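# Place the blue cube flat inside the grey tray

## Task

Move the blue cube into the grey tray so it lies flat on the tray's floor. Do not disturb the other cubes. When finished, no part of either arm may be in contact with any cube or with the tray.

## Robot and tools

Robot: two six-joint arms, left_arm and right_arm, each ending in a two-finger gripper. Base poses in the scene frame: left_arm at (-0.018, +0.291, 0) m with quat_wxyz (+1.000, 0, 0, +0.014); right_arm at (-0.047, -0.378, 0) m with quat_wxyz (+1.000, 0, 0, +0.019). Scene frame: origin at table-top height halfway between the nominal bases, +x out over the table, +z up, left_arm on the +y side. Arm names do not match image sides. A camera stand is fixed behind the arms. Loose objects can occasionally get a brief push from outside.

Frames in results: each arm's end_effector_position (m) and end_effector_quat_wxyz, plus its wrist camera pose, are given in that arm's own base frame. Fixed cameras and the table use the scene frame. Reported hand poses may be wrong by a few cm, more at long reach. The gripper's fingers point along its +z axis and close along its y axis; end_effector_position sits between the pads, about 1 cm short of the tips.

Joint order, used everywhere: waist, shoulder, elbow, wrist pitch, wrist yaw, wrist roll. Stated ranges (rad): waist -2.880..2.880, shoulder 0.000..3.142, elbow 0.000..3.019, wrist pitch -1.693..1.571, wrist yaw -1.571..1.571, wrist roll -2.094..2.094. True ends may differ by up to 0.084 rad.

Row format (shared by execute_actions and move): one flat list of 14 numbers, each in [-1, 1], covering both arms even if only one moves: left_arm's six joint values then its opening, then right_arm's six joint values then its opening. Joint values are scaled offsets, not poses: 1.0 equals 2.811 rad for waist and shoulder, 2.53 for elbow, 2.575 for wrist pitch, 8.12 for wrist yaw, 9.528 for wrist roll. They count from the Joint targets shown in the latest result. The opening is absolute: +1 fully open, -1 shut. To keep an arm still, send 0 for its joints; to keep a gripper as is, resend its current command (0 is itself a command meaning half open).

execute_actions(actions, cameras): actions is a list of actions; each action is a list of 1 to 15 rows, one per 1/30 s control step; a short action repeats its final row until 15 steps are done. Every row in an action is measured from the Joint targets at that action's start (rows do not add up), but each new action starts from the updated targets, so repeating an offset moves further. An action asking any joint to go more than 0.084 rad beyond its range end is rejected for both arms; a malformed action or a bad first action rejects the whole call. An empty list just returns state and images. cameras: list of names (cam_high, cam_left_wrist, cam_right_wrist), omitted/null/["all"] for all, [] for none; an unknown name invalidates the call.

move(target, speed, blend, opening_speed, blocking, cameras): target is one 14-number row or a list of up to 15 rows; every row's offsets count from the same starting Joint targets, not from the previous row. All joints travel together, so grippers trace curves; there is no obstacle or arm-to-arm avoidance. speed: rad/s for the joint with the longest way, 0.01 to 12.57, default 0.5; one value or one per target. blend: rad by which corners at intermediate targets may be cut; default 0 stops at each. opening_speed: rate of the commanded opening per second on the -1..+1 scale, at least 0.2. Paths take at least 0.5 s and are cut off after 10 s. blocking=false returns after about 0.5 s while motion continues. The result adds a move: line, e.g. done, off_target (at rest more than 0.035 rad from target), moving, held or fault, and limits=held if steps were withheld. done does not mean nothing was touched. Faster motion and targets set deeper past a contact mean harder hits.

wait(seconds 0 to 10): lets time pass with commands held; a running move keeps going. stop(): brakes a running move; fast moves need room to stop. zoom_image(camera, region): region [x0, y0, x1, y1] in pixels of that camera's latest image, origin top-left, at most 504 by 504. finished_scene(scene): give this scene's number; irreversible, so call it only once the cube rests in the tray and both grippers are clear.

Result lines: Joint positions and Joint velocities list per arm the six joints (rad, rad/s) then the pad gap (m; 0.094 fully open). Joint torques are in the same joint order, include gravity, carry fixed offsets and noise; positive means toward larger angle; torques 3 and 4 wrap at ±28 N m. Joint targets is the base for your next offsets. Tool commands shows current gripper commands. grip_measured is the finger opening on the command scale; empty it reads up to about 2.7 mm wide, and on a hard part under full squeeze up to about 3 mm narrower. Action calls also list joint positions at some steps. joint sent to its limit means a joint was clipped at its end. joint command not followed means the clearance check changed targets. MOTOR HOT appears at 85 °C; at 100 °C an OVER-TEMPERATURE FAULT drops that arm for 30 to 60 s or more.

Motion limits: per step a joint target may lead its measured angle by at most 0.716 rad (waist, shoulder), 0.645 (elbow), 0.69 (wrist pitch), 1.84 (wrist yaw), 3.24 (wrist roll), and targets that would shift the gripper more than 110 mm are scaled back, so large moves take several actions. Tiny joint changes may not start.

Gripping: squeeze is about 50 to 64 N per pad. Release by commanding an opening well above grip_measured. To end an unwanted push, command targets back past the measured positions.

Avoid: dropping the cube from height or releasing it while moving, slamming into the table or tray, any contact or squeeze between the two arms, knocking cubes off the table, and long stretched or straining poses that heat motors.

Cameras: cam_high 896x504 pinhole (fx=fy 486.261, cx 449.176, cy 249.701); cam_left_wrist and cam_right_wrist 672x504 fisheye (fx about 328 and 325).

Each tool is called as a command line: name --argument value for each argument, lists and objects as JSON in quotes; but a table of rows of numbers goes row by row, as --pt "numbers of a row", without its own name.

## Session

execute_actions --actions '[]'

Scene clock: 0.00 s.
left_arm: end_effector_position=(+0.2877, +0.3249, +0.1641) grip_measured=+1.000 end_effector_quat_wxyz=(+0.226, +0.105, +0.960, -0.131) | right_arm: end_effector_position=(+0.7330, -0.2689, +0.1860) grip_measured=+1.000 end_effector_quat_wxyz=(+0.349, +0.434, +0.660, -0.505)
Joint positions: left_arm=[1.049 1.54 1.213 -1.309 0.524 1.286 0.094] | right_arm=[-0.136 2.293 2.088 -0.809 1.277 0.61 0.094]
Joint velocities: within noise
Joint torques (N m): no reading
Motor temperatures (°C): left_arm=[29 29 29 30 30 30 28] | right_arm=[30 31 31 29 27 31 29]
Heat: left arm: hottest wrist pitch 30 °C; right arm: hottest shoulder 31 °C.
Joint targets: left_arm=[1.049 1.548 1.232 -1.309 0.524 1.286] | right_arm=[-0.136 2.280 2.118 -0.805 1.277 0.610]
Tool commands: left_gripper/opening=+1.0 right_gripper/opening=+1.0

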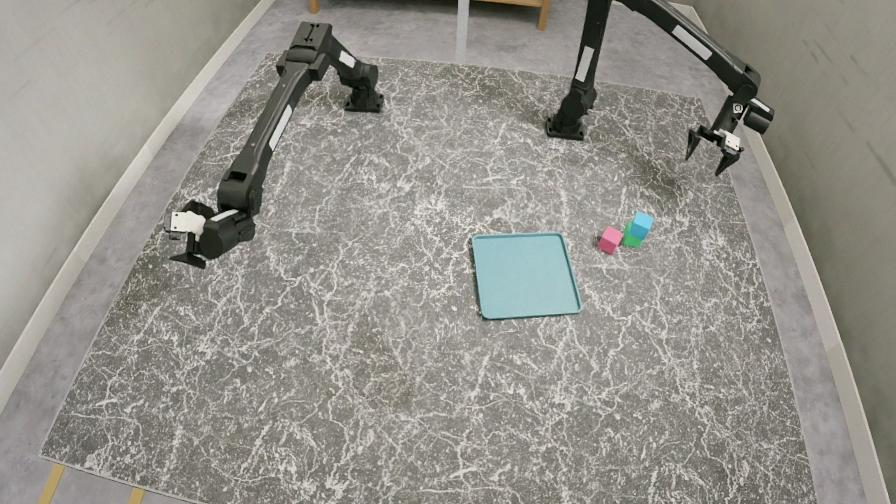

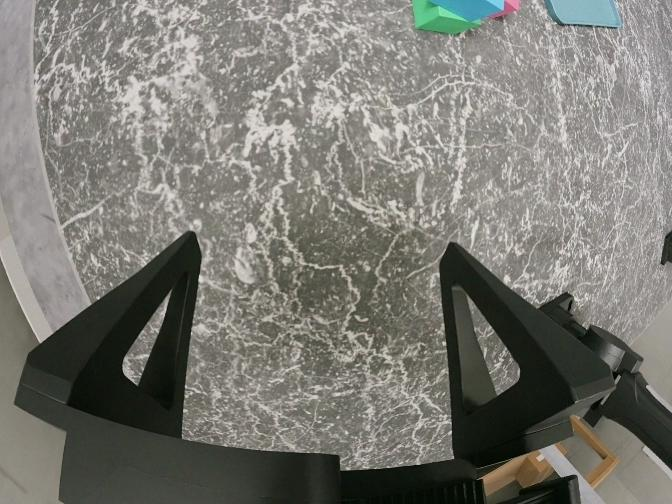

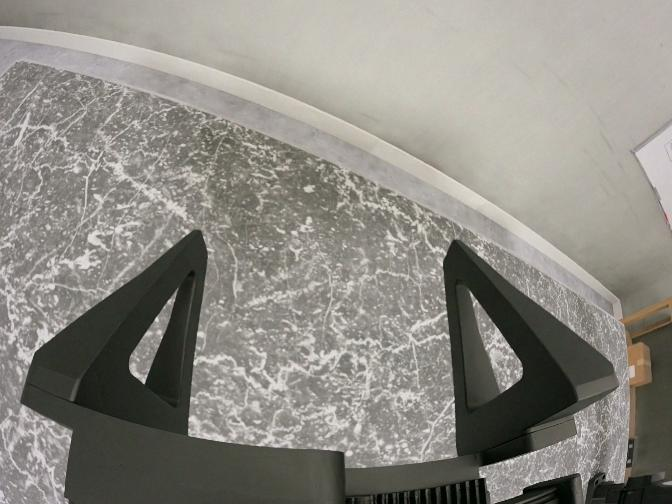

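move --pt "0 0 0.1455 -0.1052 0 0 1 0 0 0 0 0 0 1" --pt "-0.2558 -0.0117 0.1455 -0.1052 -0.0645 -0.135 1 0 0 0 0 0 0 1" --blend 0.1

zoom_image --camera "cam_high" --region '[560, 180, 680, 280]'

Scene clock: 14.57 s.
left_arm: end_effector_position=(+0.4378, +0.1511, +0.2738) grip_measured=+1.000 end_effector_quat_wxyz=(+0.014, -0.162, +0.987, +0.001) | right_arm: end_effector_position=(+0.7330, -0.2689, +0.1860) grip_measured=+1.000 end_effector_quat_wxyz=(+0.349, +0.434, +0.660, -0.505)
Joint positions: left_arm=[0.334 1.53 1.556 -1.569 0.002 0.008 0.094] | right_arm=[-0.136 2.293 2.088 -0.809 1.277 0.61 0.094]
Joint velocities: within noise
Joint torques (N m): left_arm=[-0.38 -15.85 12.37 -0.05 -0.03 -0.15] | right_arm=[-1.61 -24 10.89 1.65 0.54 0.02]
Motor temperatures (°C): left_arm=[29 29 33 30 31 30 28] | right_arm=[30 32 33 29 27 31 29]
Heat: left arm: hottest elbow 33 °C; right arm: hottest elbow 33 °C.
Joint targets: left_arm=[0.330 1.515 1.600 -1.580 0.000 0.000] | right_arm=[-0.136 2.280 2.118 -0.805 1.277 0.610]
move: off_target (left_arm); left_arm: the elbow is farthest, 0.044 rad from its target

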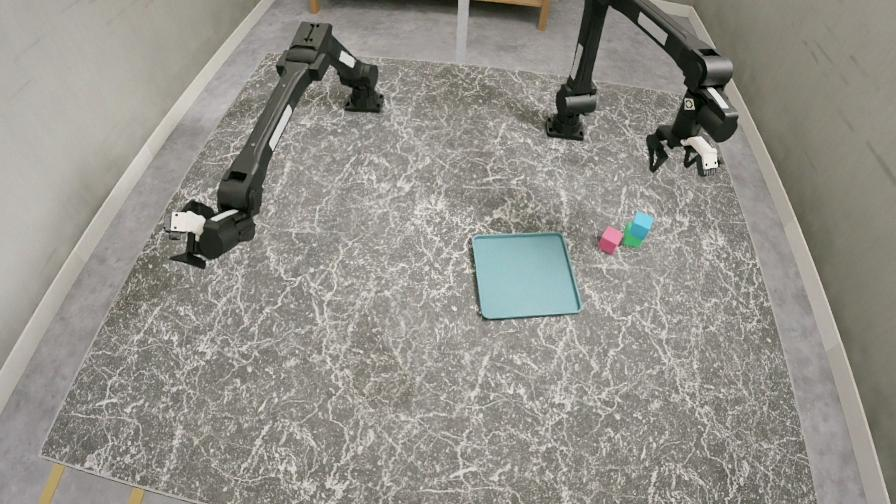

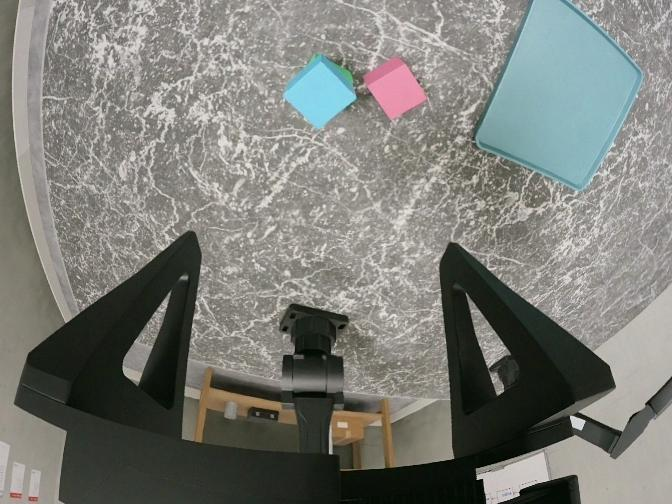

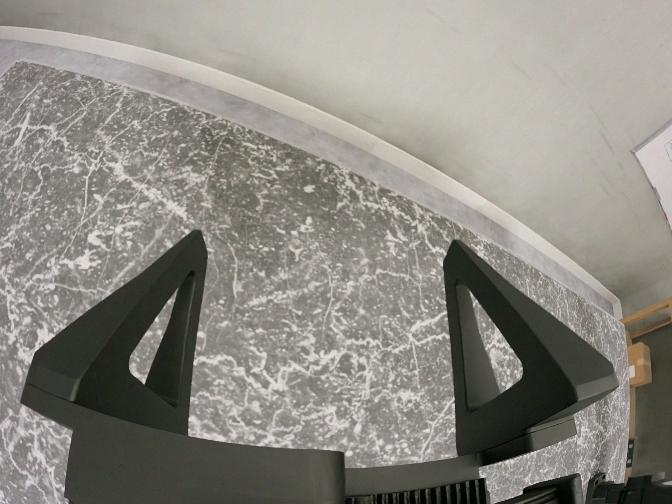

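Scaled by 4.200 from the camera's 896x504 image, which has a finer 1280x720 frame.

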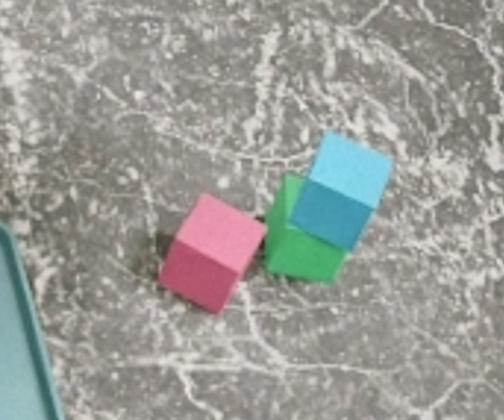

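zoom_image --camera "cam_left_wrist" --region '[260, 30, 460, 150]'

Scaled by 2.520 from the camera's 672x504 image, which has a finer 960x720 frame.

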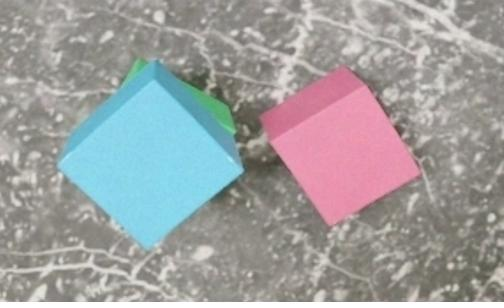

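move --target '[0.0114,0.0213,-0.0968,0.1029,0,0.0866,1,0,0,0,0,0,0,1]' --cameras '["cam_high","cam_left_wrist"]' --speed 0.4

zoom_image --camera "cam_left_wrist" --region '[220, 50, 460, 240]'

Scene clock: 30.10 s.
left_arm: end_effector_position=(+0.4411, +0.1610, +0.1914) grip_measured=+1.000 end_effector_quat_wxyz=(+0.023, +0.230, +0.973, +0.014) | right_arm: end_effector_position=(+0.7330, -0.2689, +0.1860) grip_measured=+1.000 end_effector_quat_wxyz=(+0.349, +0.434, +0.660, -0.505)
Joint positions: left_arm=[0.352 1.547 1.359 -1.328 0.002 0.816 0.094] | right_arm=[-0.136 2.293 2.088 -0.809 1.277 0.61 0.094]
Joint velocities: within noise
Joint torques (N m): left_arm=[1.2 -12.4 8.54 1.05 0.07 0] | right_arm=[-1.85 -23.88 10.93 1.59 0.49 0.02]
Motor temperatures (°C): left_arm=[29 30 36 30 31 30 28] | right_arm=[30 33 35 29 27 31 29]
Heat: left arm: hottest elbow 36 °C; right arm: hottest elbow 35 °C.
Joint targets: left_arm=[0.362 1.575 1.355 -1.315 0.000 0.825] | right_arm=[-0.136 2.280 2.118 -0.805 1.277 0.610]
move: done
Images, in order (width x height): cam_high 896x504, cam_left_wrist 672x504.

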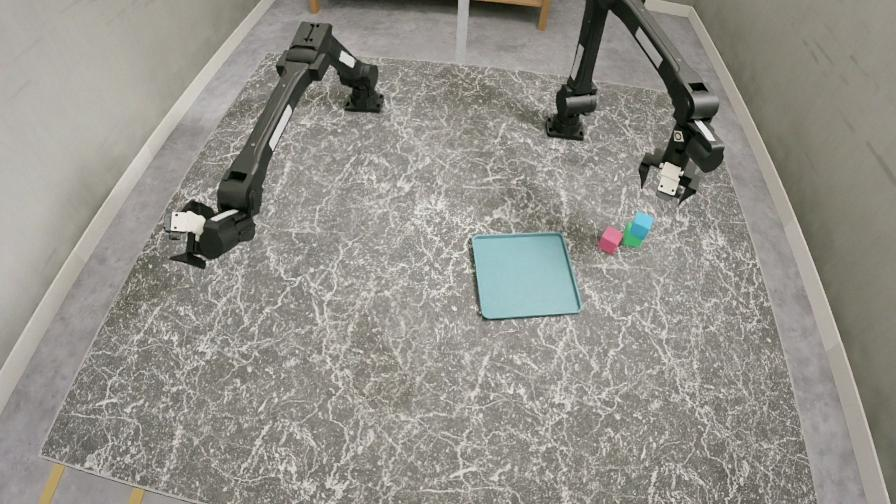

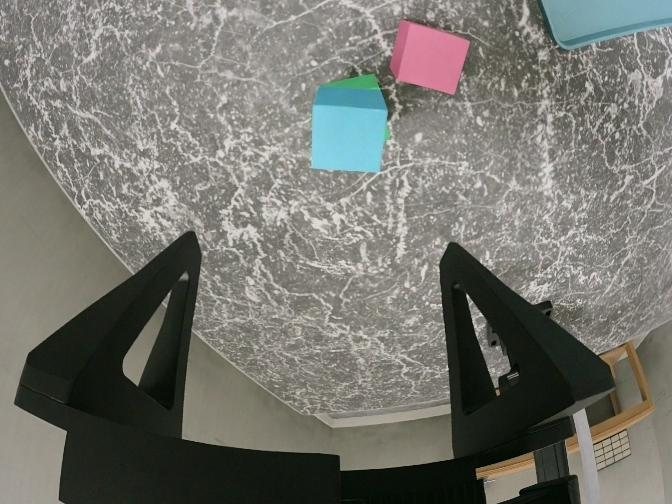

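Scaled by 2.100 from the camera's 672x504 image, which has a finer 960x720 frame.

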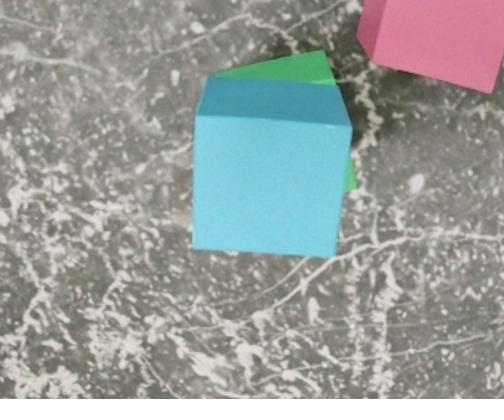

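move --target '[0,0.0196,-0.0336,0.0408,0,0.0068,1,0,0,0,0,0,0,1]' --cameras '["cam_left_wrist"]' --speed 0.2

zoom_image --camera "cam_left_wrist" --region '[180, 100, 480, 300]'

Scene clock: 40.90 s.
left_arm: end_effector_position=(+0.4390, +0.1603, +0.1333) grip_measured=+1.000 end_effector_quat_wxyz=(+0.006, +0.262, +0.965, +0.003) | right_arm: end_effector_position=(+0.7330, -0.2689, +0.1860) grip_measured=+1.000 end_effector_quat_wxyz=(+0.349, +0.434, +0.660, -0.505)
Joint positions: left_arm=[0.352 1.606 1.272 -1.223 0.002 0.881 0.094] | right_arm=[-0.136 2.293 2.088 -0.809 1.277 0.61 0.094]
Joint velocities: within noise
Joint torques (N m): left_arm=[0.91 -13.22 8.27 1.01 0.02 -0.07] | right_arm=[-1.44 -23.82 11.03 1.5 0.52 0.04]
Motor temperatures (°C): left_arm=[29 31 37 30 30 30 28] | right_arm=[30 34 36 29 27 31 29]
Heat: left arm: hottest elbow 37 °C; right arm: hottest elbow 36 °C.
Joint targets: left_arm=[0.362 1.630 1.270 -1.210 0.000 0.889] | right_arm=[-0.136 2.280 2.118 -0.805 1.277 0.610]
move: done
Images, in order (width x height): cam_left_wrist 672x504.

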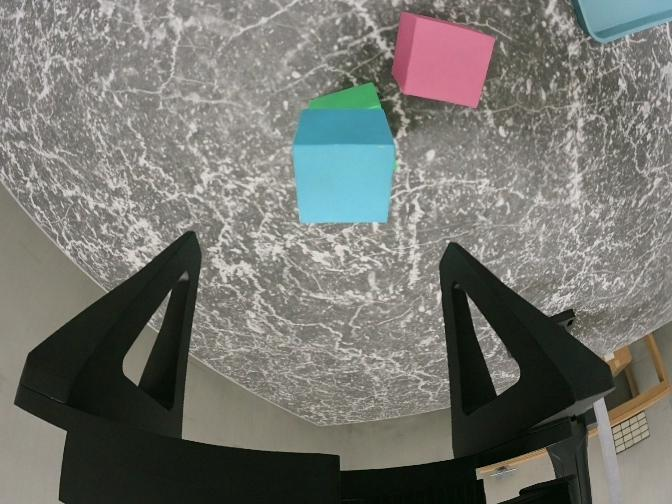

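Scaled by 1.680 from the camera's 672x504 image, which has a finer 960x720 frame.

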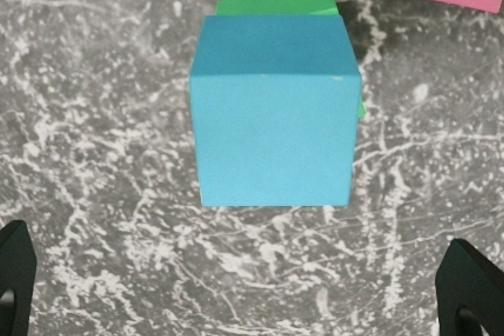

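move --target '[-0.0125,0.0107,-0.017,0.026,0,0,1,0,0,0,0,0,0,1]' --cameras '["cam_left_wrist"]' --speed 0.2

zoom_image --camera "cam_left_wrist" --region '[180, 100, 480, 300]'

Scene clock: 51.20 s.
left_arm: end_effector_position=(+0.4416, +0.1535, +0.1061) grip_measured=+1.000 end_effector_quat_wxyz=(+0.005, +0.270, +0.963, +0.003) | right_arm: end_effector_position=(+0.7330, -0.2689, +0.1860) grip_measured=+1.000 end_effector_quat_wxyz=(+0.349, +0.434, +0.660, -0.505)
Joint positions: left_arm=[0.336 1.634 1.23 -1.155 0.001 0.882 0.094] | right_arm=[-0.136 2.293 2.088 -0.809 1.277 0.61 0.094]
Joint velocities: within noise
Joint torques (N m): left_arm=[-0.67 -13.16 7.91 1.06 0.03 -0.02] | right_arm=[-1.55 -24.06 10.89 1.61 0.52 0.02]
Motor temperatures (°C): left_arm=[29 31 37 30 30 30 28] | right_arm=[30 35 36 29 27 31 29]
Heat: left arm: hottest elbow 37 °C; right arm: hottest elbow 36 °C.
Joint targets: left_arm=[0.327 1.660 1.227 -1.143 0.000 0.889] | right_arm=[-0.136 2.280 2.118 -0.805 1.277 0.610]
move: done
Images, in order (width x height): cam_left_wrist 672x504.

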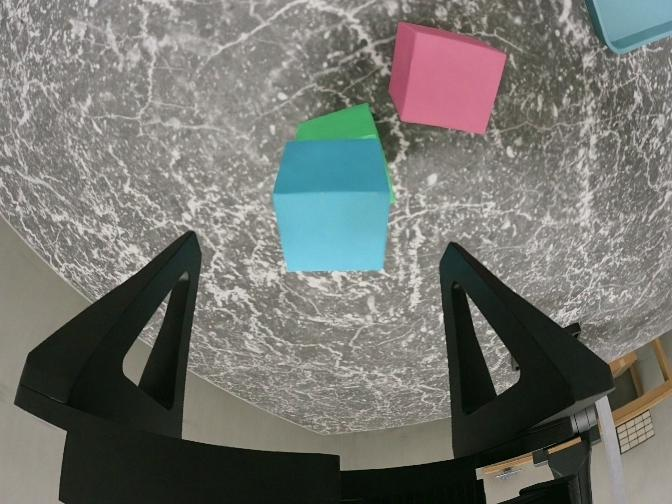

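Scaled by 1.680 from the camera's 672x504 image, which has a finer 960x720 frame.

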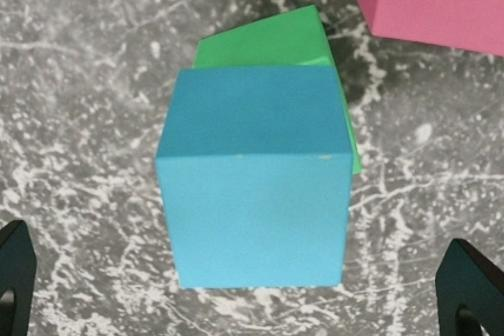

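move --target '[0,0.0103,-0.0174,0.0256,0,0,1,0,0,0,0,0,0,1]' --cameras '["cam_high","cam_left_wrist"]' --speed 0.12

zoom_image --camera "cam_high" --region '[580, 150, 700, 270]'

Scene clock: 59.67 s.
left_arm: end_effector_position=(+0.4394, +0.1527, +0.0794) grip_measured=+1.000 end_effector_quat_wxyz=(+0.004, +0.270, +0.963, +0.002) | right_arm: end_effector_position=(+0.7330, -0.2689, +0.1860) grip_measured=+1.000 end_effector_quat_wxyz=(+0.349, +0.434, +0.660, -0.505)
Joint positions: left_arm=[0.336 1.66 1.187 -1.089 0.001 0.882 0.094] | right_arm=[-0.136 2.293 2.088 -0.809 1.277 0.61 0.094]
Joint velocities: within noise
Joint torques (N m): left_arm=[-0.73 -13.16 7.49 0.92 0.02 0] | right_arm=[-1.14 -23.77 10.88 1.61 0.52 0.01]
Motor temperatures (°C): left_arm=[29 31 37 30 30 30 28] | right_arm=[30 35 37 29 27 31 29]
Heat: left arm: hottest elbow 37 °C; right arm: hottest elbow 37 °C.
Joint targets: left_arm=[0.327 1.689 1.183 -1.077 0.000 0.889] | right_arm=[-0.136 2.280 2.118 -0.805 1.277 0.610]
move: done
Images, in order (width x height): cam_high 896x504, cam_left_wrist 672x504.

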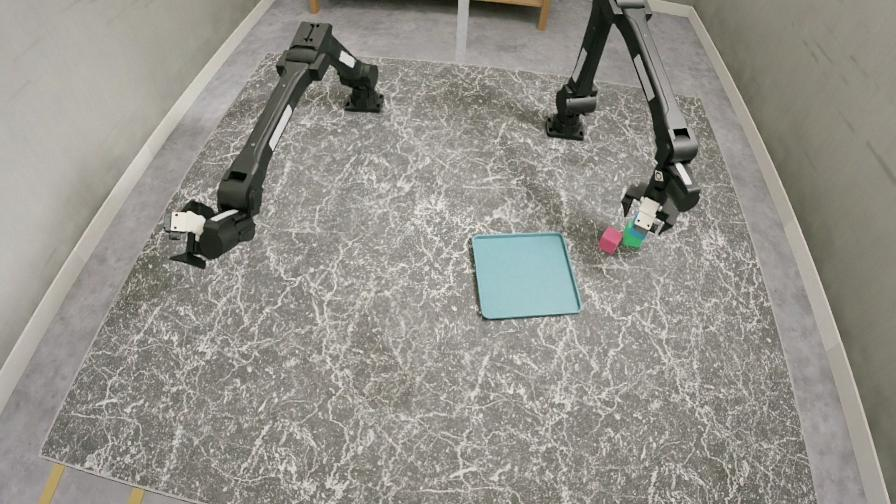

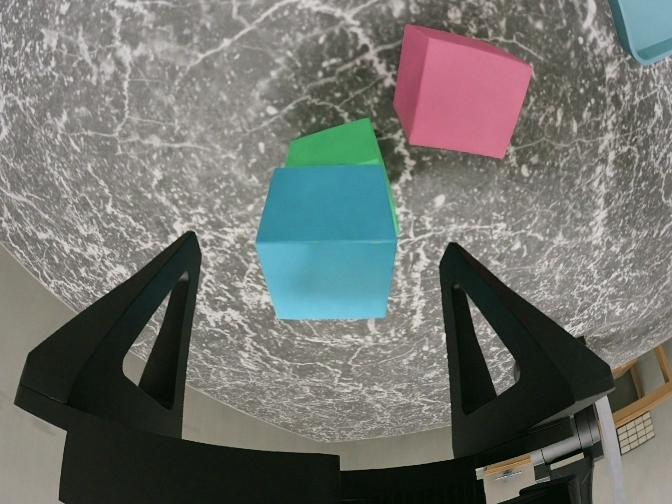

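Scaled by 4.200 from the camera's 896x504 image, which has a finer 1280x720 frame.

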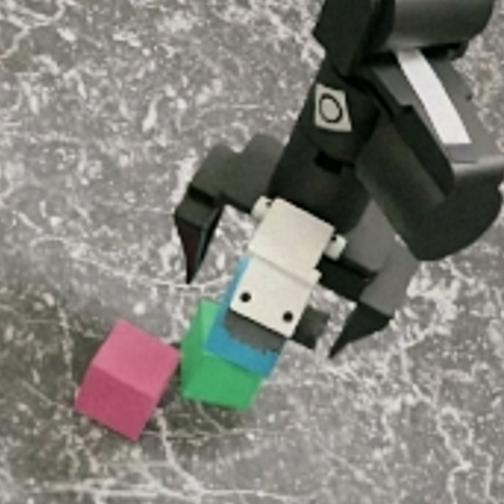

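move --target '[0,0,-0.0075,0.0073,0,0,1,0,0,0,0,0,0,1]' --cameras '[]' --speed 0.1

move --target '[0,0,0,0,0,0,-0.25,0,0,0,0,0,0,1]' --cameras '["cam_high","cam_left_wrist"]' --opening_speed 0.4

Scene clock: 65.87 s.
left_arm: end_effector_position=(+0.4368, +0.1518, +0.0735) grip_measured=+1.000 end_effector_quat_wxyz=(+0.004, +0.270, +0.963, +0.002) | right_arm: end_effector_position=(+0.7330, -0.2689, +0.1860) grip_measured=+1.000 end_effector_quat_wxyz=(+0.349, +0.434, +0.660, -0.505)
Joint positions: left_arm=[0.336 1.66 1.169 -1.071 0.001 0.882 0.094] | right_arm=[-0.136 2.293 2.088 -0.809 1.277 0.61 0.094]
Joint velocities: within noise
Joint torques (N m): left_arm=[-0.62 -12.81 7.34 0.96 0.06 0] | right_arm=[-1.55 -23.77 10.91 1.65 0.53 -0.01]
Motor temperatures (°C): left_arm=[29 31 37 30 30 30 28] | right_arm=[30 36 37 29 27 31 29]
Heat: left arm: hottest elbow 37 °C; right arm: hottest elbow 37 °C.
Joint targets: left_arm=[0.327 1.689 1.164 -1.058 0.000 0.889] | right_arm=[-0.136 2.280 2.118 -0.805 1.277 0.610]
move: done
No camera images: "cameras" was empty.

Scene clock: 69.20 s.
left_arm: end_effector_position=(+0.4368, +0.1518, +0.0735) grip_measured=-0.047 end_effector_quat_wxyz=(+0.004, +0.270, +0.963, +0.002) | right_arm: end_effector_position=(+0.7330, -0.2689, +0.1860) grip_measured=+1.000 end_effector_quat_wxyz=(+0.349, +0.434, +0.660, -0.505)
Joint positions: left_arm=[0.336 1.66 1.169 -1.07 0.001 0.882 0.045] | right_arm=[-0.136 2.293 2.088 -0.809 1.277 0.61 0.094]
Joint velocities: within noise
Joint torques (N m): left_arm=[-0.73 -13.33 7.45 0.96 0.04 -0.01] | right_arm=[-1.67 -23.82 10.91 1.66 0.53 0.04]
Motor temperatures (°C): left_arm=[29 31 37 30 30 30 28] | right_arm=[30 36 37 29 27 31 29]
Heat: left arm: hottest elbow 37 °C; right arm: hottest elbow 37 °C.
Joint targets: left_arm=[0.327 1.689 1.164 -1.058 0.000 0.890] | right_arm=[-0.136 2.280 2.118 -0.805 1.277 0.610]
move: done
Images, in order (width x height): cam_high 896x504, cam_left_wrist 672x504.

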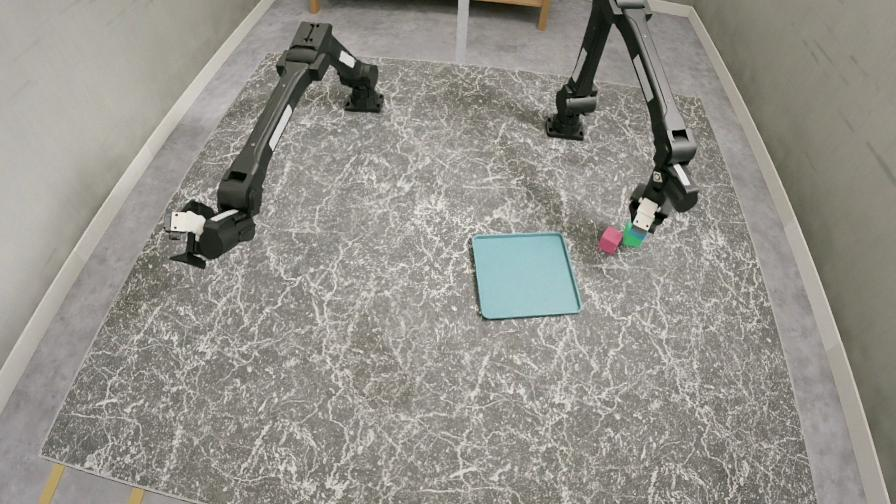

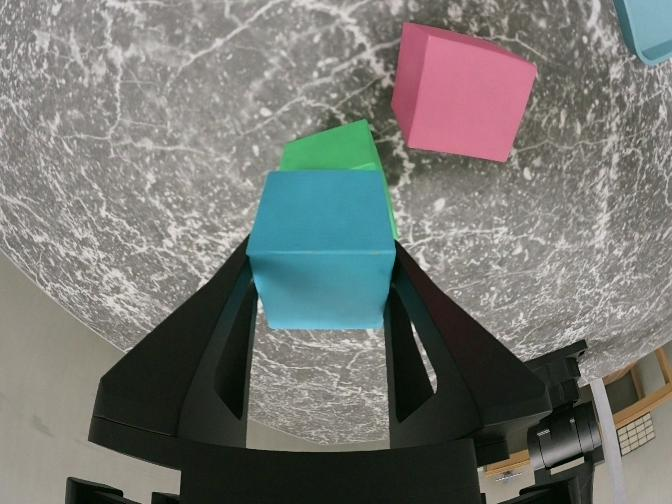

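move --pt "0 0 0.1304 -0.1165 0 0 -0.25 0 0 0 0 0 0 1" --pt "-0.1964 0.068 0.2514 -0.1483 0 -0.0933 -0.25 0 0 0 0 0 0 1" --cameras '["cam_high","cam_left_wrist"]' --speed '[0.3,0.4]' --blend 0.04

Scene clock: 82.20 s.
left_arm: end_effector_position=(+0.5669, -0.1308, +0.1914) grip_measured=-0.048 end_effector_quat_wxyz=(+0.022, +0.117, +0.993, -0.003) | right_arm: end_effector_position=(+0.7330, -0.2689, +0.1860) grip_measured=+1.000 end_effector_quat_wxyz=(+0.349, +0.434, +0.660, -0.505)
Joint positions: left_arm=[-0.226 1.847 1.75 -1.429 0.001 0.009 0.045] | right_arm=[-0.136 2.293 2.088 -0.809 1.277 0.61 0.094]
Joint velocities: within noise
Joint torques (N m): left_arm=[0.91 -16.32 12.92 -0.17 -0.04 -0.18] | right_arm=[-1.55 -23.36 10.91 1.61 0.54 0]
Motor temperatures (°C): left_arm=[29 32 38 30 30 30 29] | right_arm=[30 37 38 29 27 31 29]
Heat: left arm: hottest elbow 38 °C; right arm: hottest elbow 38 °C.
Joint targets: left_arm=[-0.225 1.880 1.800 -1.440 0.000 0.000] | right_arm=[-0.136 2.280 2.118 -0.805 1.277 0.610]
move: off_target (left_arm); left_arm: the elbow is farthest, 0.050 rad from its target
Images, in order (width x height): cam_high 896x504, cam_left_wrist 672x504.

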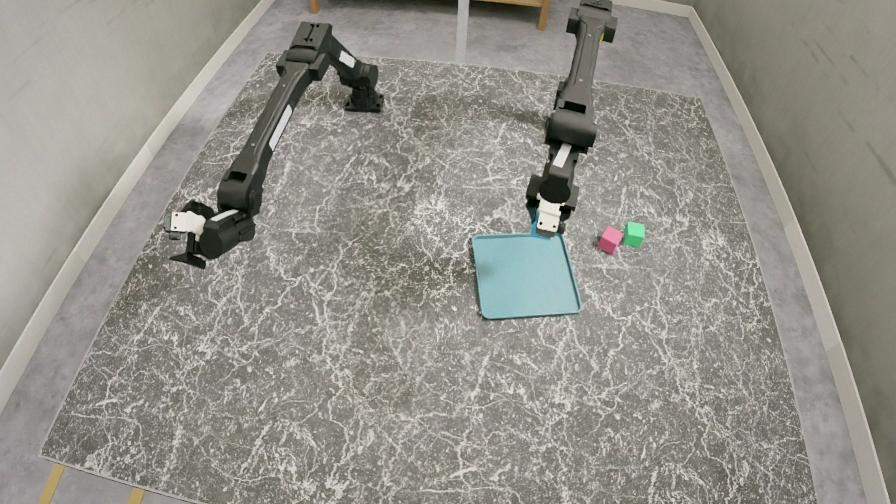

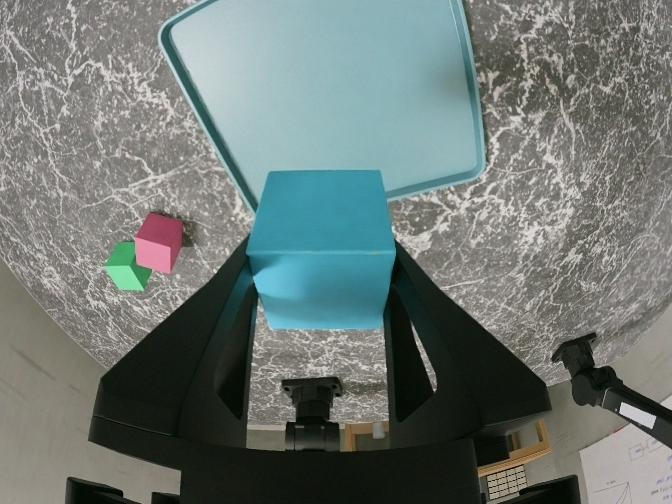

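move --target '[0,0.048,-0.085,0.1087,0,0,-0.25,0,0,0,0,0,0,1]' --cameras '["cam_high","cam_left_wrist"]' --speed 0.25

zoom_image --camera "cam_left_wrist" --region '[180, 120, 480, 320]'

Scene clock: 93.50 s.
left_arm: end_effector_position=(+0.5720, -0.1319, +0.0503) grip_measured=-0.048 end_effector_quat_wxyz=(-0.004, +0.117, +0.993, +0.000) | right_arm: end_effector_position=(+0.7330, -0.2689, +0.1860) grip_measured=+1.000 end_effector_quat_wxyz=(+0.349, +0.434, +0.660, -0.505)
Joint positions: left_arm=[-0.226 1.989 1.584 -1.173 0.001 0.008 0.045] | right_arm=[-0.136 2.293 2.088 -0.809 1.277 0.61 0.094]
Joint velocities: within noise
Joint torques (N m): left_arm=[0.21 -18.14 8.18 0.96 -0.02 -0.19] | right_arm=[-1.44 -23.82 10.91 1.58 0.53 0.01]
Motor temperatures (°C): left_arm=[29 33 41 30 30 30 30] | right_arm=[30 37 39 29 27 31 29]
Heat: left arm: hottest elbow 41 °C; right arm: hottest elbow 39 °C.
Joint targets: left_arm=[-0.225 2.015 1.585 -1.160 0.000 0.000] | right_arm=[-0.136 2.280 2.118 -0.805 1.277 0.610]
move: done
Images, in order (width x height): cam_high 896x504, cam_left_wrist 672x504.

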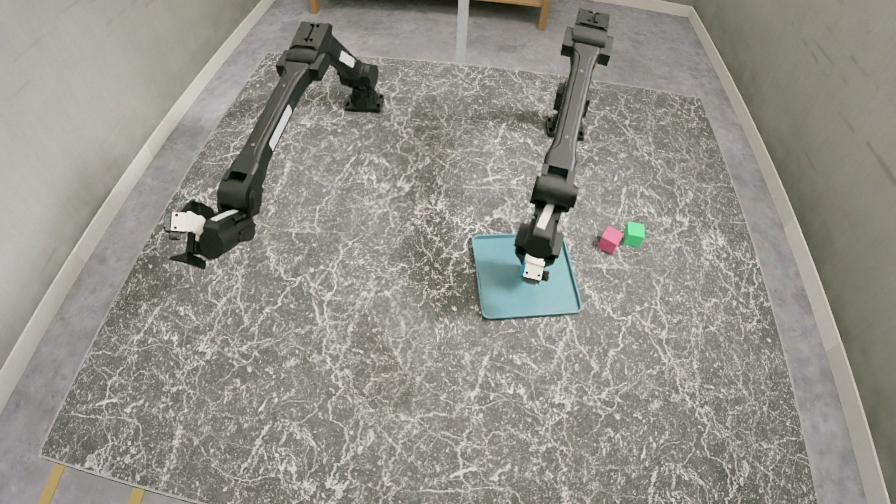

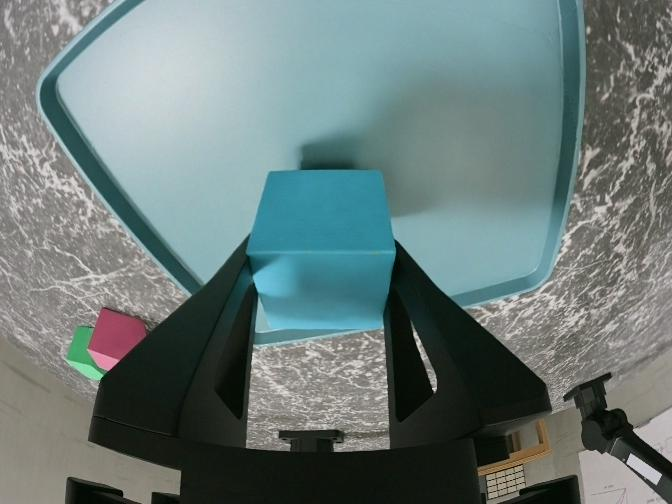

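Scaled by 1.680 from the camera's 672x504 image, which has a finer 960x720 frame.

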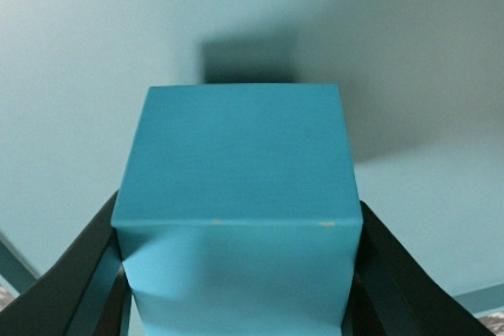

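move --target '[0,0,-0.0125,0.0123,0,0,-0.25,0,0,0,0,0,0,1]' --cameras '["cam_left_wrist"]' --speed 0.06

zoom_image --camera "cam_left_wrist" --region '[180, 120, 480, 320]'

Scene clock: 96.37 s.
left_arm: end_effector_position=(+0.5685, -0.1312, +0.0405) grip_measured=-0.048 end_effector_quat_wxyz=(-0.002, +0.117, +0.993, +0.000) | right_arm: end_effector_position=(+0.7330, -0.2689, +0.1860) grip_measured=+1.000 end_effector_quat_wxyz=(+0.349, +0.434, +0.660, -0.505)
Joint positions: left_arm=[-0.226 1.989 1.556 -1.141 0.001 0.008 0.045] | right_arm=[-0.136 2.293 2.088 -0.809 1.277 0.61 0.094]
Joint velocities: within noise
Joint torques (N m): left_arm=[-0.03 -17.79 7.77 0.83 -0.02 -0.16] | right_arm=[-1.73 -24.06 10.85 1.54 0.53 0.03]
Motor temperatures (°C): left_arm=[29 33 41 30 30 30 30] | right_arm=[30 37 39 29 27 31 29]
Heat: left arm: hottest elbow 41 °C; right arm: hottest elbow 39 °C.
Joint targets: left_arm=[-0.225 2.015 1.553 -1.128 0.000 0.000] | right_arm=[-0.136 2.280 2.118 -0.805 1.277 0.610]
move: done
Images, in order (width x height): cam_left_wrist 672x504.

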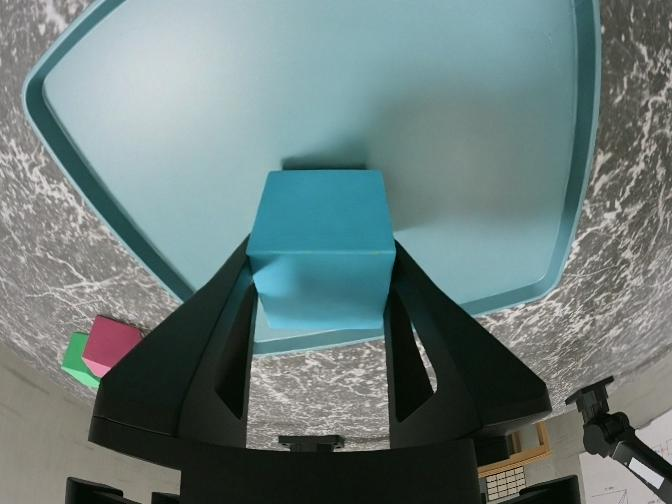

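Scaled by 1.680 from the camera's 672x504 image, which has a finer 960x720 frame.

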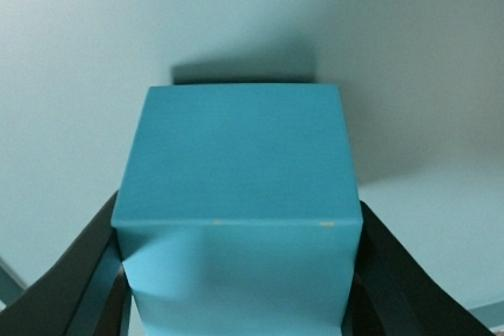

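move --target '[0,0,-0.0063,0.0062,0,0,-0.25,0,0,0,0,0,0,1]' --cameras '["cam_left_wrist"]' --speed 0.05

zoom_image --camera "cam_left_wrist" --region '[180, 120, 480, 320]'

Scene clock: 98.80 s.
left_arm: end_effector_position=(+0.5661, -0.1306, +0.0351) grip_measured=-0.048 end_effector_quat_wxyz=(-0.002, +0.117, +0.993, +0.000) | right_arm: end_effector_position=(+0.7330, -0.2689, +0.1860) grip_measured=+1.000 end_effector_quat_wxyz=(+0.349, +0.434, +0.660, -0.505)
Joint positions: left_arm=[-0.226 1.989 1.54 -1.125 0.001 0.008 0.045] | right_arm=[-0.136 2.293 2.088 -0.809 1.277 0.61 0.094]
Joint velocities: within noise
Joint torques (N m): left_arm=[0.21 -17.96 7.82 0.91 -0.01 -0.16] | right_arm=[-1.38 -24.12 10.85 1.58 0.52 0.02]
Motor temperatures (°C): left_arm=[29 32 41 30 30 30 30] | right_arm=[30 37 39 29 27 31 29]
Heat: left arm: hottest elbow 41 °C; right arm: hottest elbow 39 °C.
Joint targets: left_arm=[-0.225 2.015 1.537 -1.113 0.000 0.000] | right_arm=[-0.136 2.280 2.118 -0.805 1.277 0.610]
move: done
Images, in order (width x height): cam_left_wrist 672x504.

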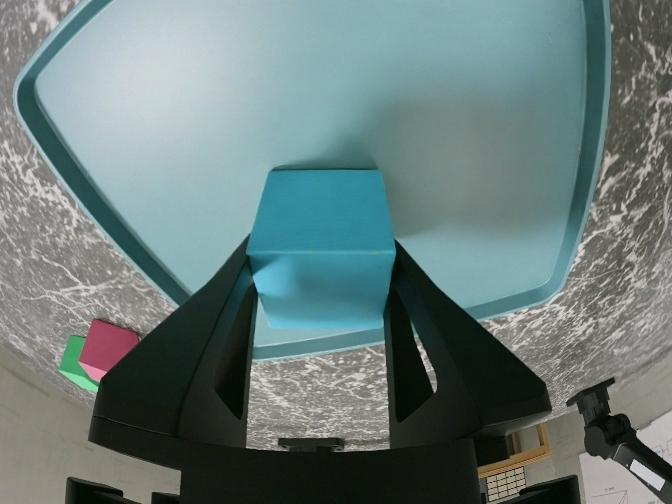

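Scaled by 1.680 from the camera's 672x504 image, which has a finer 960x720 frame.

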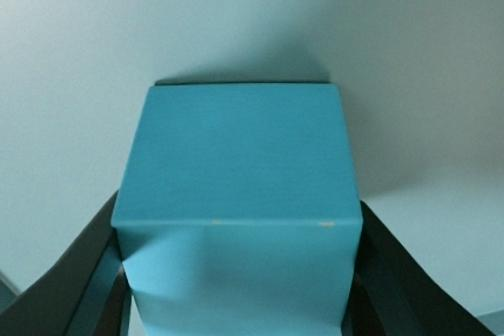

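~2 mm left.

move --target '[0,0,-0.0027,0.0027,0,0,-0.25,0,0,0,0,0,0,1]' --cameras '["cam_left_wrist"]' --speed 0.03

zoom_image --camera "cam_left_wrist" --region '[180, 120, 480, 320]'

Scene clock: 100.97 s.
left_arm: end_effector_position=(+0.5659, -0.1306, +0.0336) grip_measured=-0.048 end_effector_quat_wxyz=(-0.001, +0.117, +0.993, -0.001) | right_arm: end_effector_position=(+0.7330, -0.2689, +0.1860) grip_measured=+1.000 end_effector_quat_wxyz=(+0.349, +0.434, +0.660, -0.505)
Joint positions: left_arm=[-0.226 1.989 1.536 -1.119 0.001 0.008 0.045] | right_arm=[-0.136 2.293 2.088 -0.809 1.277 0.61 0.094]
Joint velocities: within noise
Joint torques (N m): left_arm=[-0.03 -17.9 7.64 0.98 -0.03 -0.16] | right_arm=[-1.67 -23.71 10.85 1.62 0.53 0]
Motor temperatures (°C): left_arm=[29 32 40 30 30 30 30] | right_arm=[30 37 39 29 27 31 29]
Heat: left arm: hottest elbow 40 °C; right arm: hottest elbow 39 °C.
Joint targets: left_arm=[-0.225 2.015 1.531 -1.105 0.000 0.000] | right_arm=[-0.136 2.280 2.118 -0.805 1.277 0.610]
move: done
Images, in order (width x height): cam_left_wrist 672x504.

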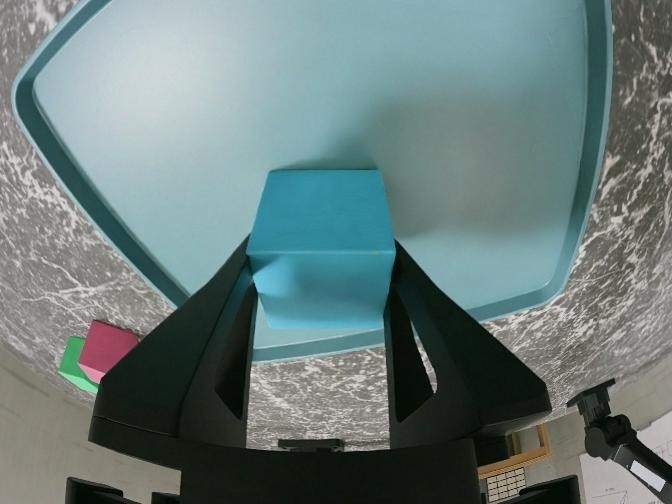

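Scaled by 1.680 from the camera's 672x504 image, which has a finer 960x720 frame.

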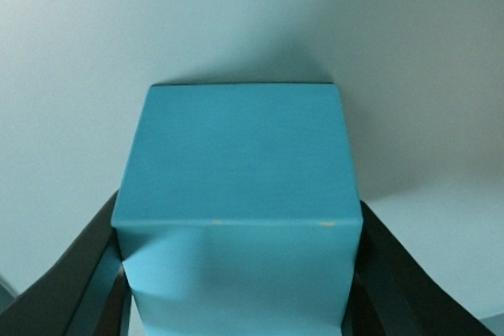

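move --target '[0,0,-0.002,0.002,0,0,-0.25,0,0,0,0,0,0,1]' --cameras '["cam_left_wrist"]' --speed 0.03

Scene clock: 103.10 s.
left_arm: end_effector_position=(+0.5660, -0.1304, +0.0330) grip_measured=-0.048 end_effector_quat_wxyz=(+0.000, +0.116, +0.993, +0.000) | right_arm: end_effector_position=(+0.7330, -0.2689, +0.1860) grip_measured=+1.000 end_effector_quat_wxyz=(+0.349, +0.434, +0.660, -0.505)
Joint positions: left_arm=[-0.226 1.989 1.534 -1.115 0.001 0.008 0.045] | right_arm=[-0.136 2.293 2.088 -0.809 1.277 0.61 0.094]
Joint velocities: within noise
Joint torques (N m): left_arm=[0.21 -18.26 7.3 1.03 0.03 -0.14] | right_arm=[-1.85 -24 10.84 1.61 0.51 0.01]
Motor temperatures (°C): left_arm=[29 32 40 30 30 30 30] | right_arm=[30 37 39 29 27 31 29]
Heat: left arm: hottest elbow 40 °C; right arm: hottest elbow 39 °C.
Joint targets: left_arm=[-0.225 2.015 1.525 -1.100 0.000 0.000] | right_arm=[-0.136 2.280 2.118 -0.805 1.277 0.610]
move: done
Images, in order (width x height): cam_left_wrist 672x504.

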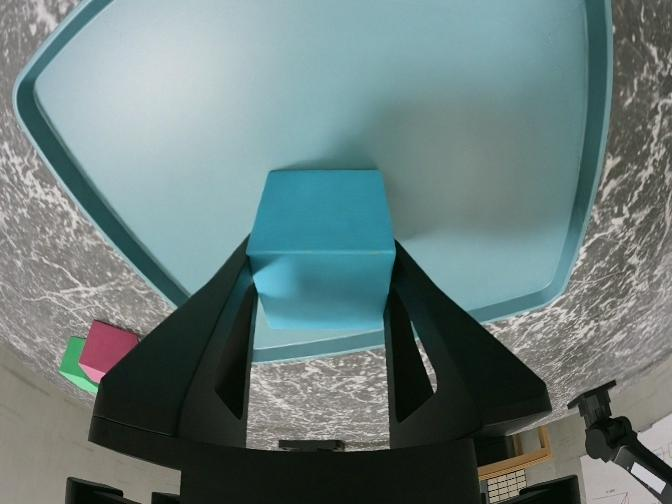

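move --target '[0,0,0,0,0,0,0.85,0,0,0,0,0,0,1]' --cameras '["cam_left_wrist"]' --opening_speed 0.4

move --target '[0,0,0.13,-0.125,0,0,0.85,0,0,0,0,0,0,1]' --speed 0.3 --cameras '["cam_high","cam_left_wrist"]'

move --target '[0,-0.045,0.04,0,0,0,0.85,0,0,0,0,0,0,1]' --speed 0.4 --cameras '["cam_high"]'

zoom_image --camera "cam_high" --region '[450, 200, 670, 330]'

Scene clock: 109.73 s.
left_arm: end_effector_position=(+0.5651, -0.1302, +0.0317) grip_measured=+0.847 end_effector_quat_wxyz=(+0.000, +0.116, +0.993, +0.000) | right_arm: end_effector_position=(+0.7330, -0.2689, +0.1860) grip_measured=+1.000 end_effector_quat_wxyz=(+0.349, +0.434, +0.660, -0.505)
Joint positions: left_arm=[-0.226 1.989 1.53 -1.113 0.001 0.008 0.087] | right_arm=[-0.136 2.293 2.088 -0.809 1.277 0.61 0.094]
Joint velocities: within noise
Joint torques (N m): left_arm=[0.09 -18.08 7.61 0.88 -0.01 -0.14] | right_arm=[-1.67 -23.82 10.85 1.58 0.52 0.02]
Motor temperatures (°C): left_arm=[29 32 40 30 30 30 30] | right_arm=[30 38 39 29 27 31 29]
Heat: left arm: hottest elbow 40 °C; right arm: hottest elbow 39 °C.
Joint targets: left_arm=[-0.225 2.015 1.525 -1.100 0.000 0.001] | right_arm=[-0.136 2.280 2.118 -0.805 1.277 0.610]
move: done
Images, in order (width x height): cam_left_wrist 672x504.

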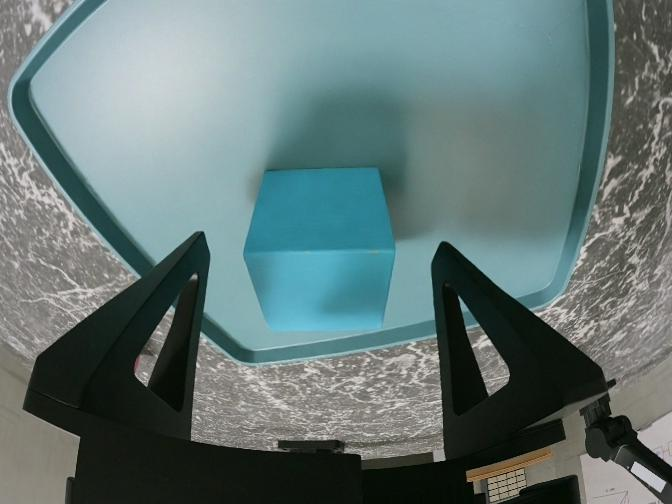

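Scene clock: 111.43 s.
left_arm: end_effector_position=(+0.5944, -0.1370, +0.1342) grip_measured=+0.848 end_effector_quat_wxyz=(-0.008, +0.116, +0.993, +0.001) | right_arm: end_effector_position=(+0.7330, -0.2689, +0.1860) grip_measured=+1.000 end_effector_quat_wxyz=(+0.349, +0.434, +0.660, -0.505)
Joint positions: left_arm=[-0.226 1.989 1.814 -1.411 0.001 0.008 0.087] | right_arm=[-0.136 2.293 2.088 -0.809 1.277 0.61 0.094]
Joint velocities: within noise
Joint torques (N m): left_arm=[0.15 -18.96 11.95 -0.36 0.02 -0.15] | right_arm=[-1.67 -23.77 10.91 1.68 0.52 0.01]
Motor temperatures (°C): left_arm=[29 32 40 30 30 30 30] | right_arm=[30 38 39 29 27 31 29]
Heat: left arm: hottest elbow 40 °C; right arm: hottest elbow 39 °C.
Joint targets: left_arm=[-0.225 2.015 1.854 -1.422 0.000 0.001] | right_arm=[-0.136 2.280 2.118 -0.805 1.277 0.610]
move: off_target (left_arm); left_arm: the elbow is farthest, 0.040 rad from its target
Images, in order (width x height): cam_high 896x504, cam_left_wrist 672x504.

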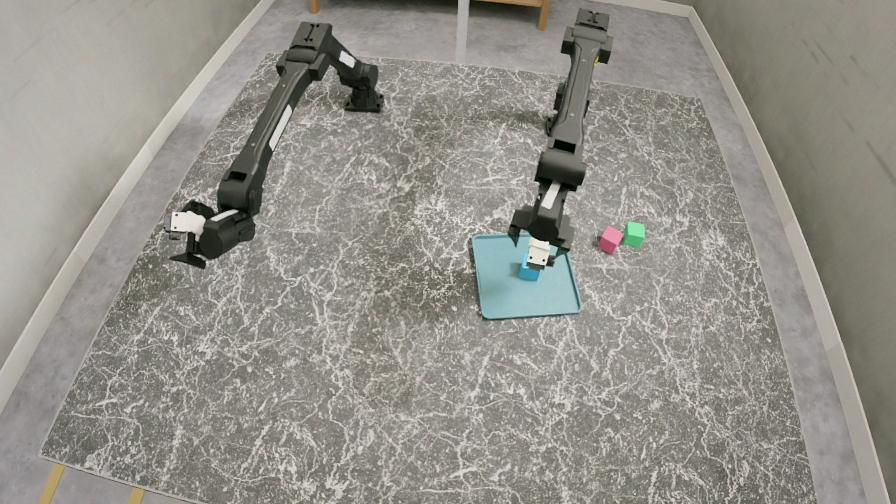

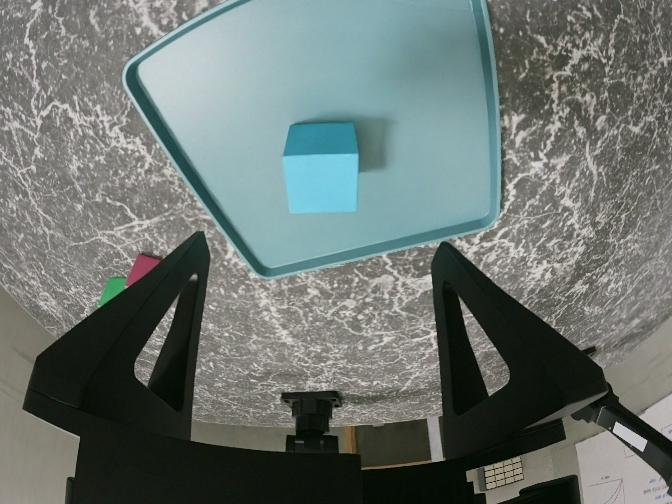

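Scene clock: 112.47 s.
left_arm: end_effector_position=(+0.6169, -0.1421, +0.2498) grip_measured=+0.848 end_effector_quat_wxyz=(+0.106, +0.116, +0.988, -0.012) | right_arm: end_effector_position=(+0.7330, -0.2689, +0.1860) grip_measured=+1.000 end_effector_quat_wxyz=(+0.349, +0.434, +0.660, -0.505)
Joint positions: left_arm=[-0.226 1.873 1.926 -1.411 0.001 0.008 0.087] | right_arm=[-0.136 2.293 2.088 -0.809 1.277 0.61 0.094]
Joint velocities: within noise
Joint torques (N m): left_arm=[-0.09 -18.55 11.51 0.21 0.04 -0.18] | right_arm=[-1.44 -23.82 10.96 1.61 0.52 0.03]
Motor temperatures (°C): left_arm=[29 32 40 30 30 30 30] | right_arm=[30 38 39 29 27 31 29]
Heat: left arm: hottest elbow 40 °C; right arm: hottest elbow 39 °C.
Joint targets: left_arm=[-0.225 1.889 1.955 -1.422 0.000 0.001] | right_arm=[-0.136 2.280 2.118 -0.805 1.277 0.610]
move: done
Images, in order (width x height): cam_high 896x504.

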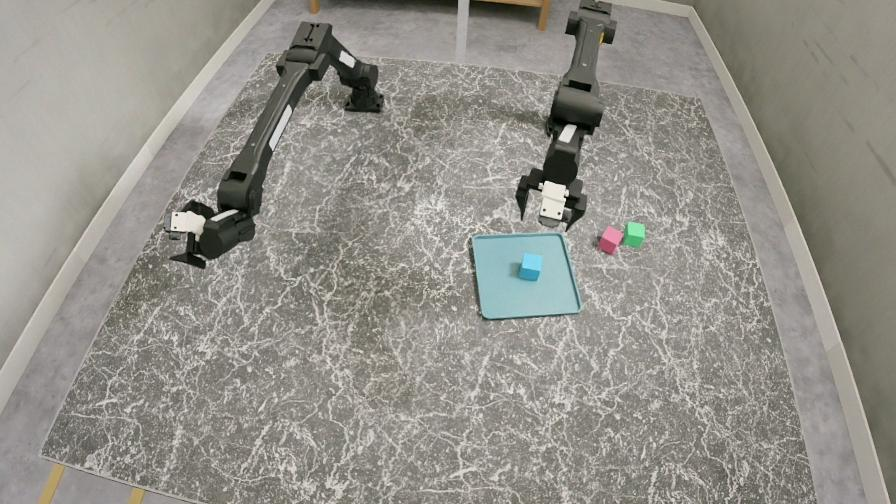

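Scaled by 2.291 from the camera's 896x504 image, which has a finer 1280x720 frame.

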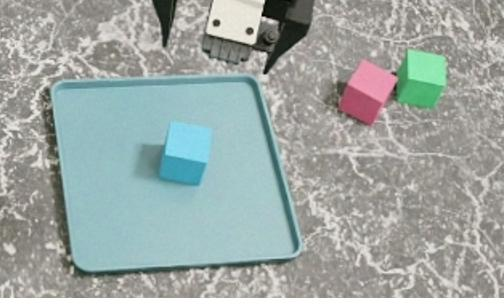

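finished_scene --scene 2

The scene is finished: the task was done.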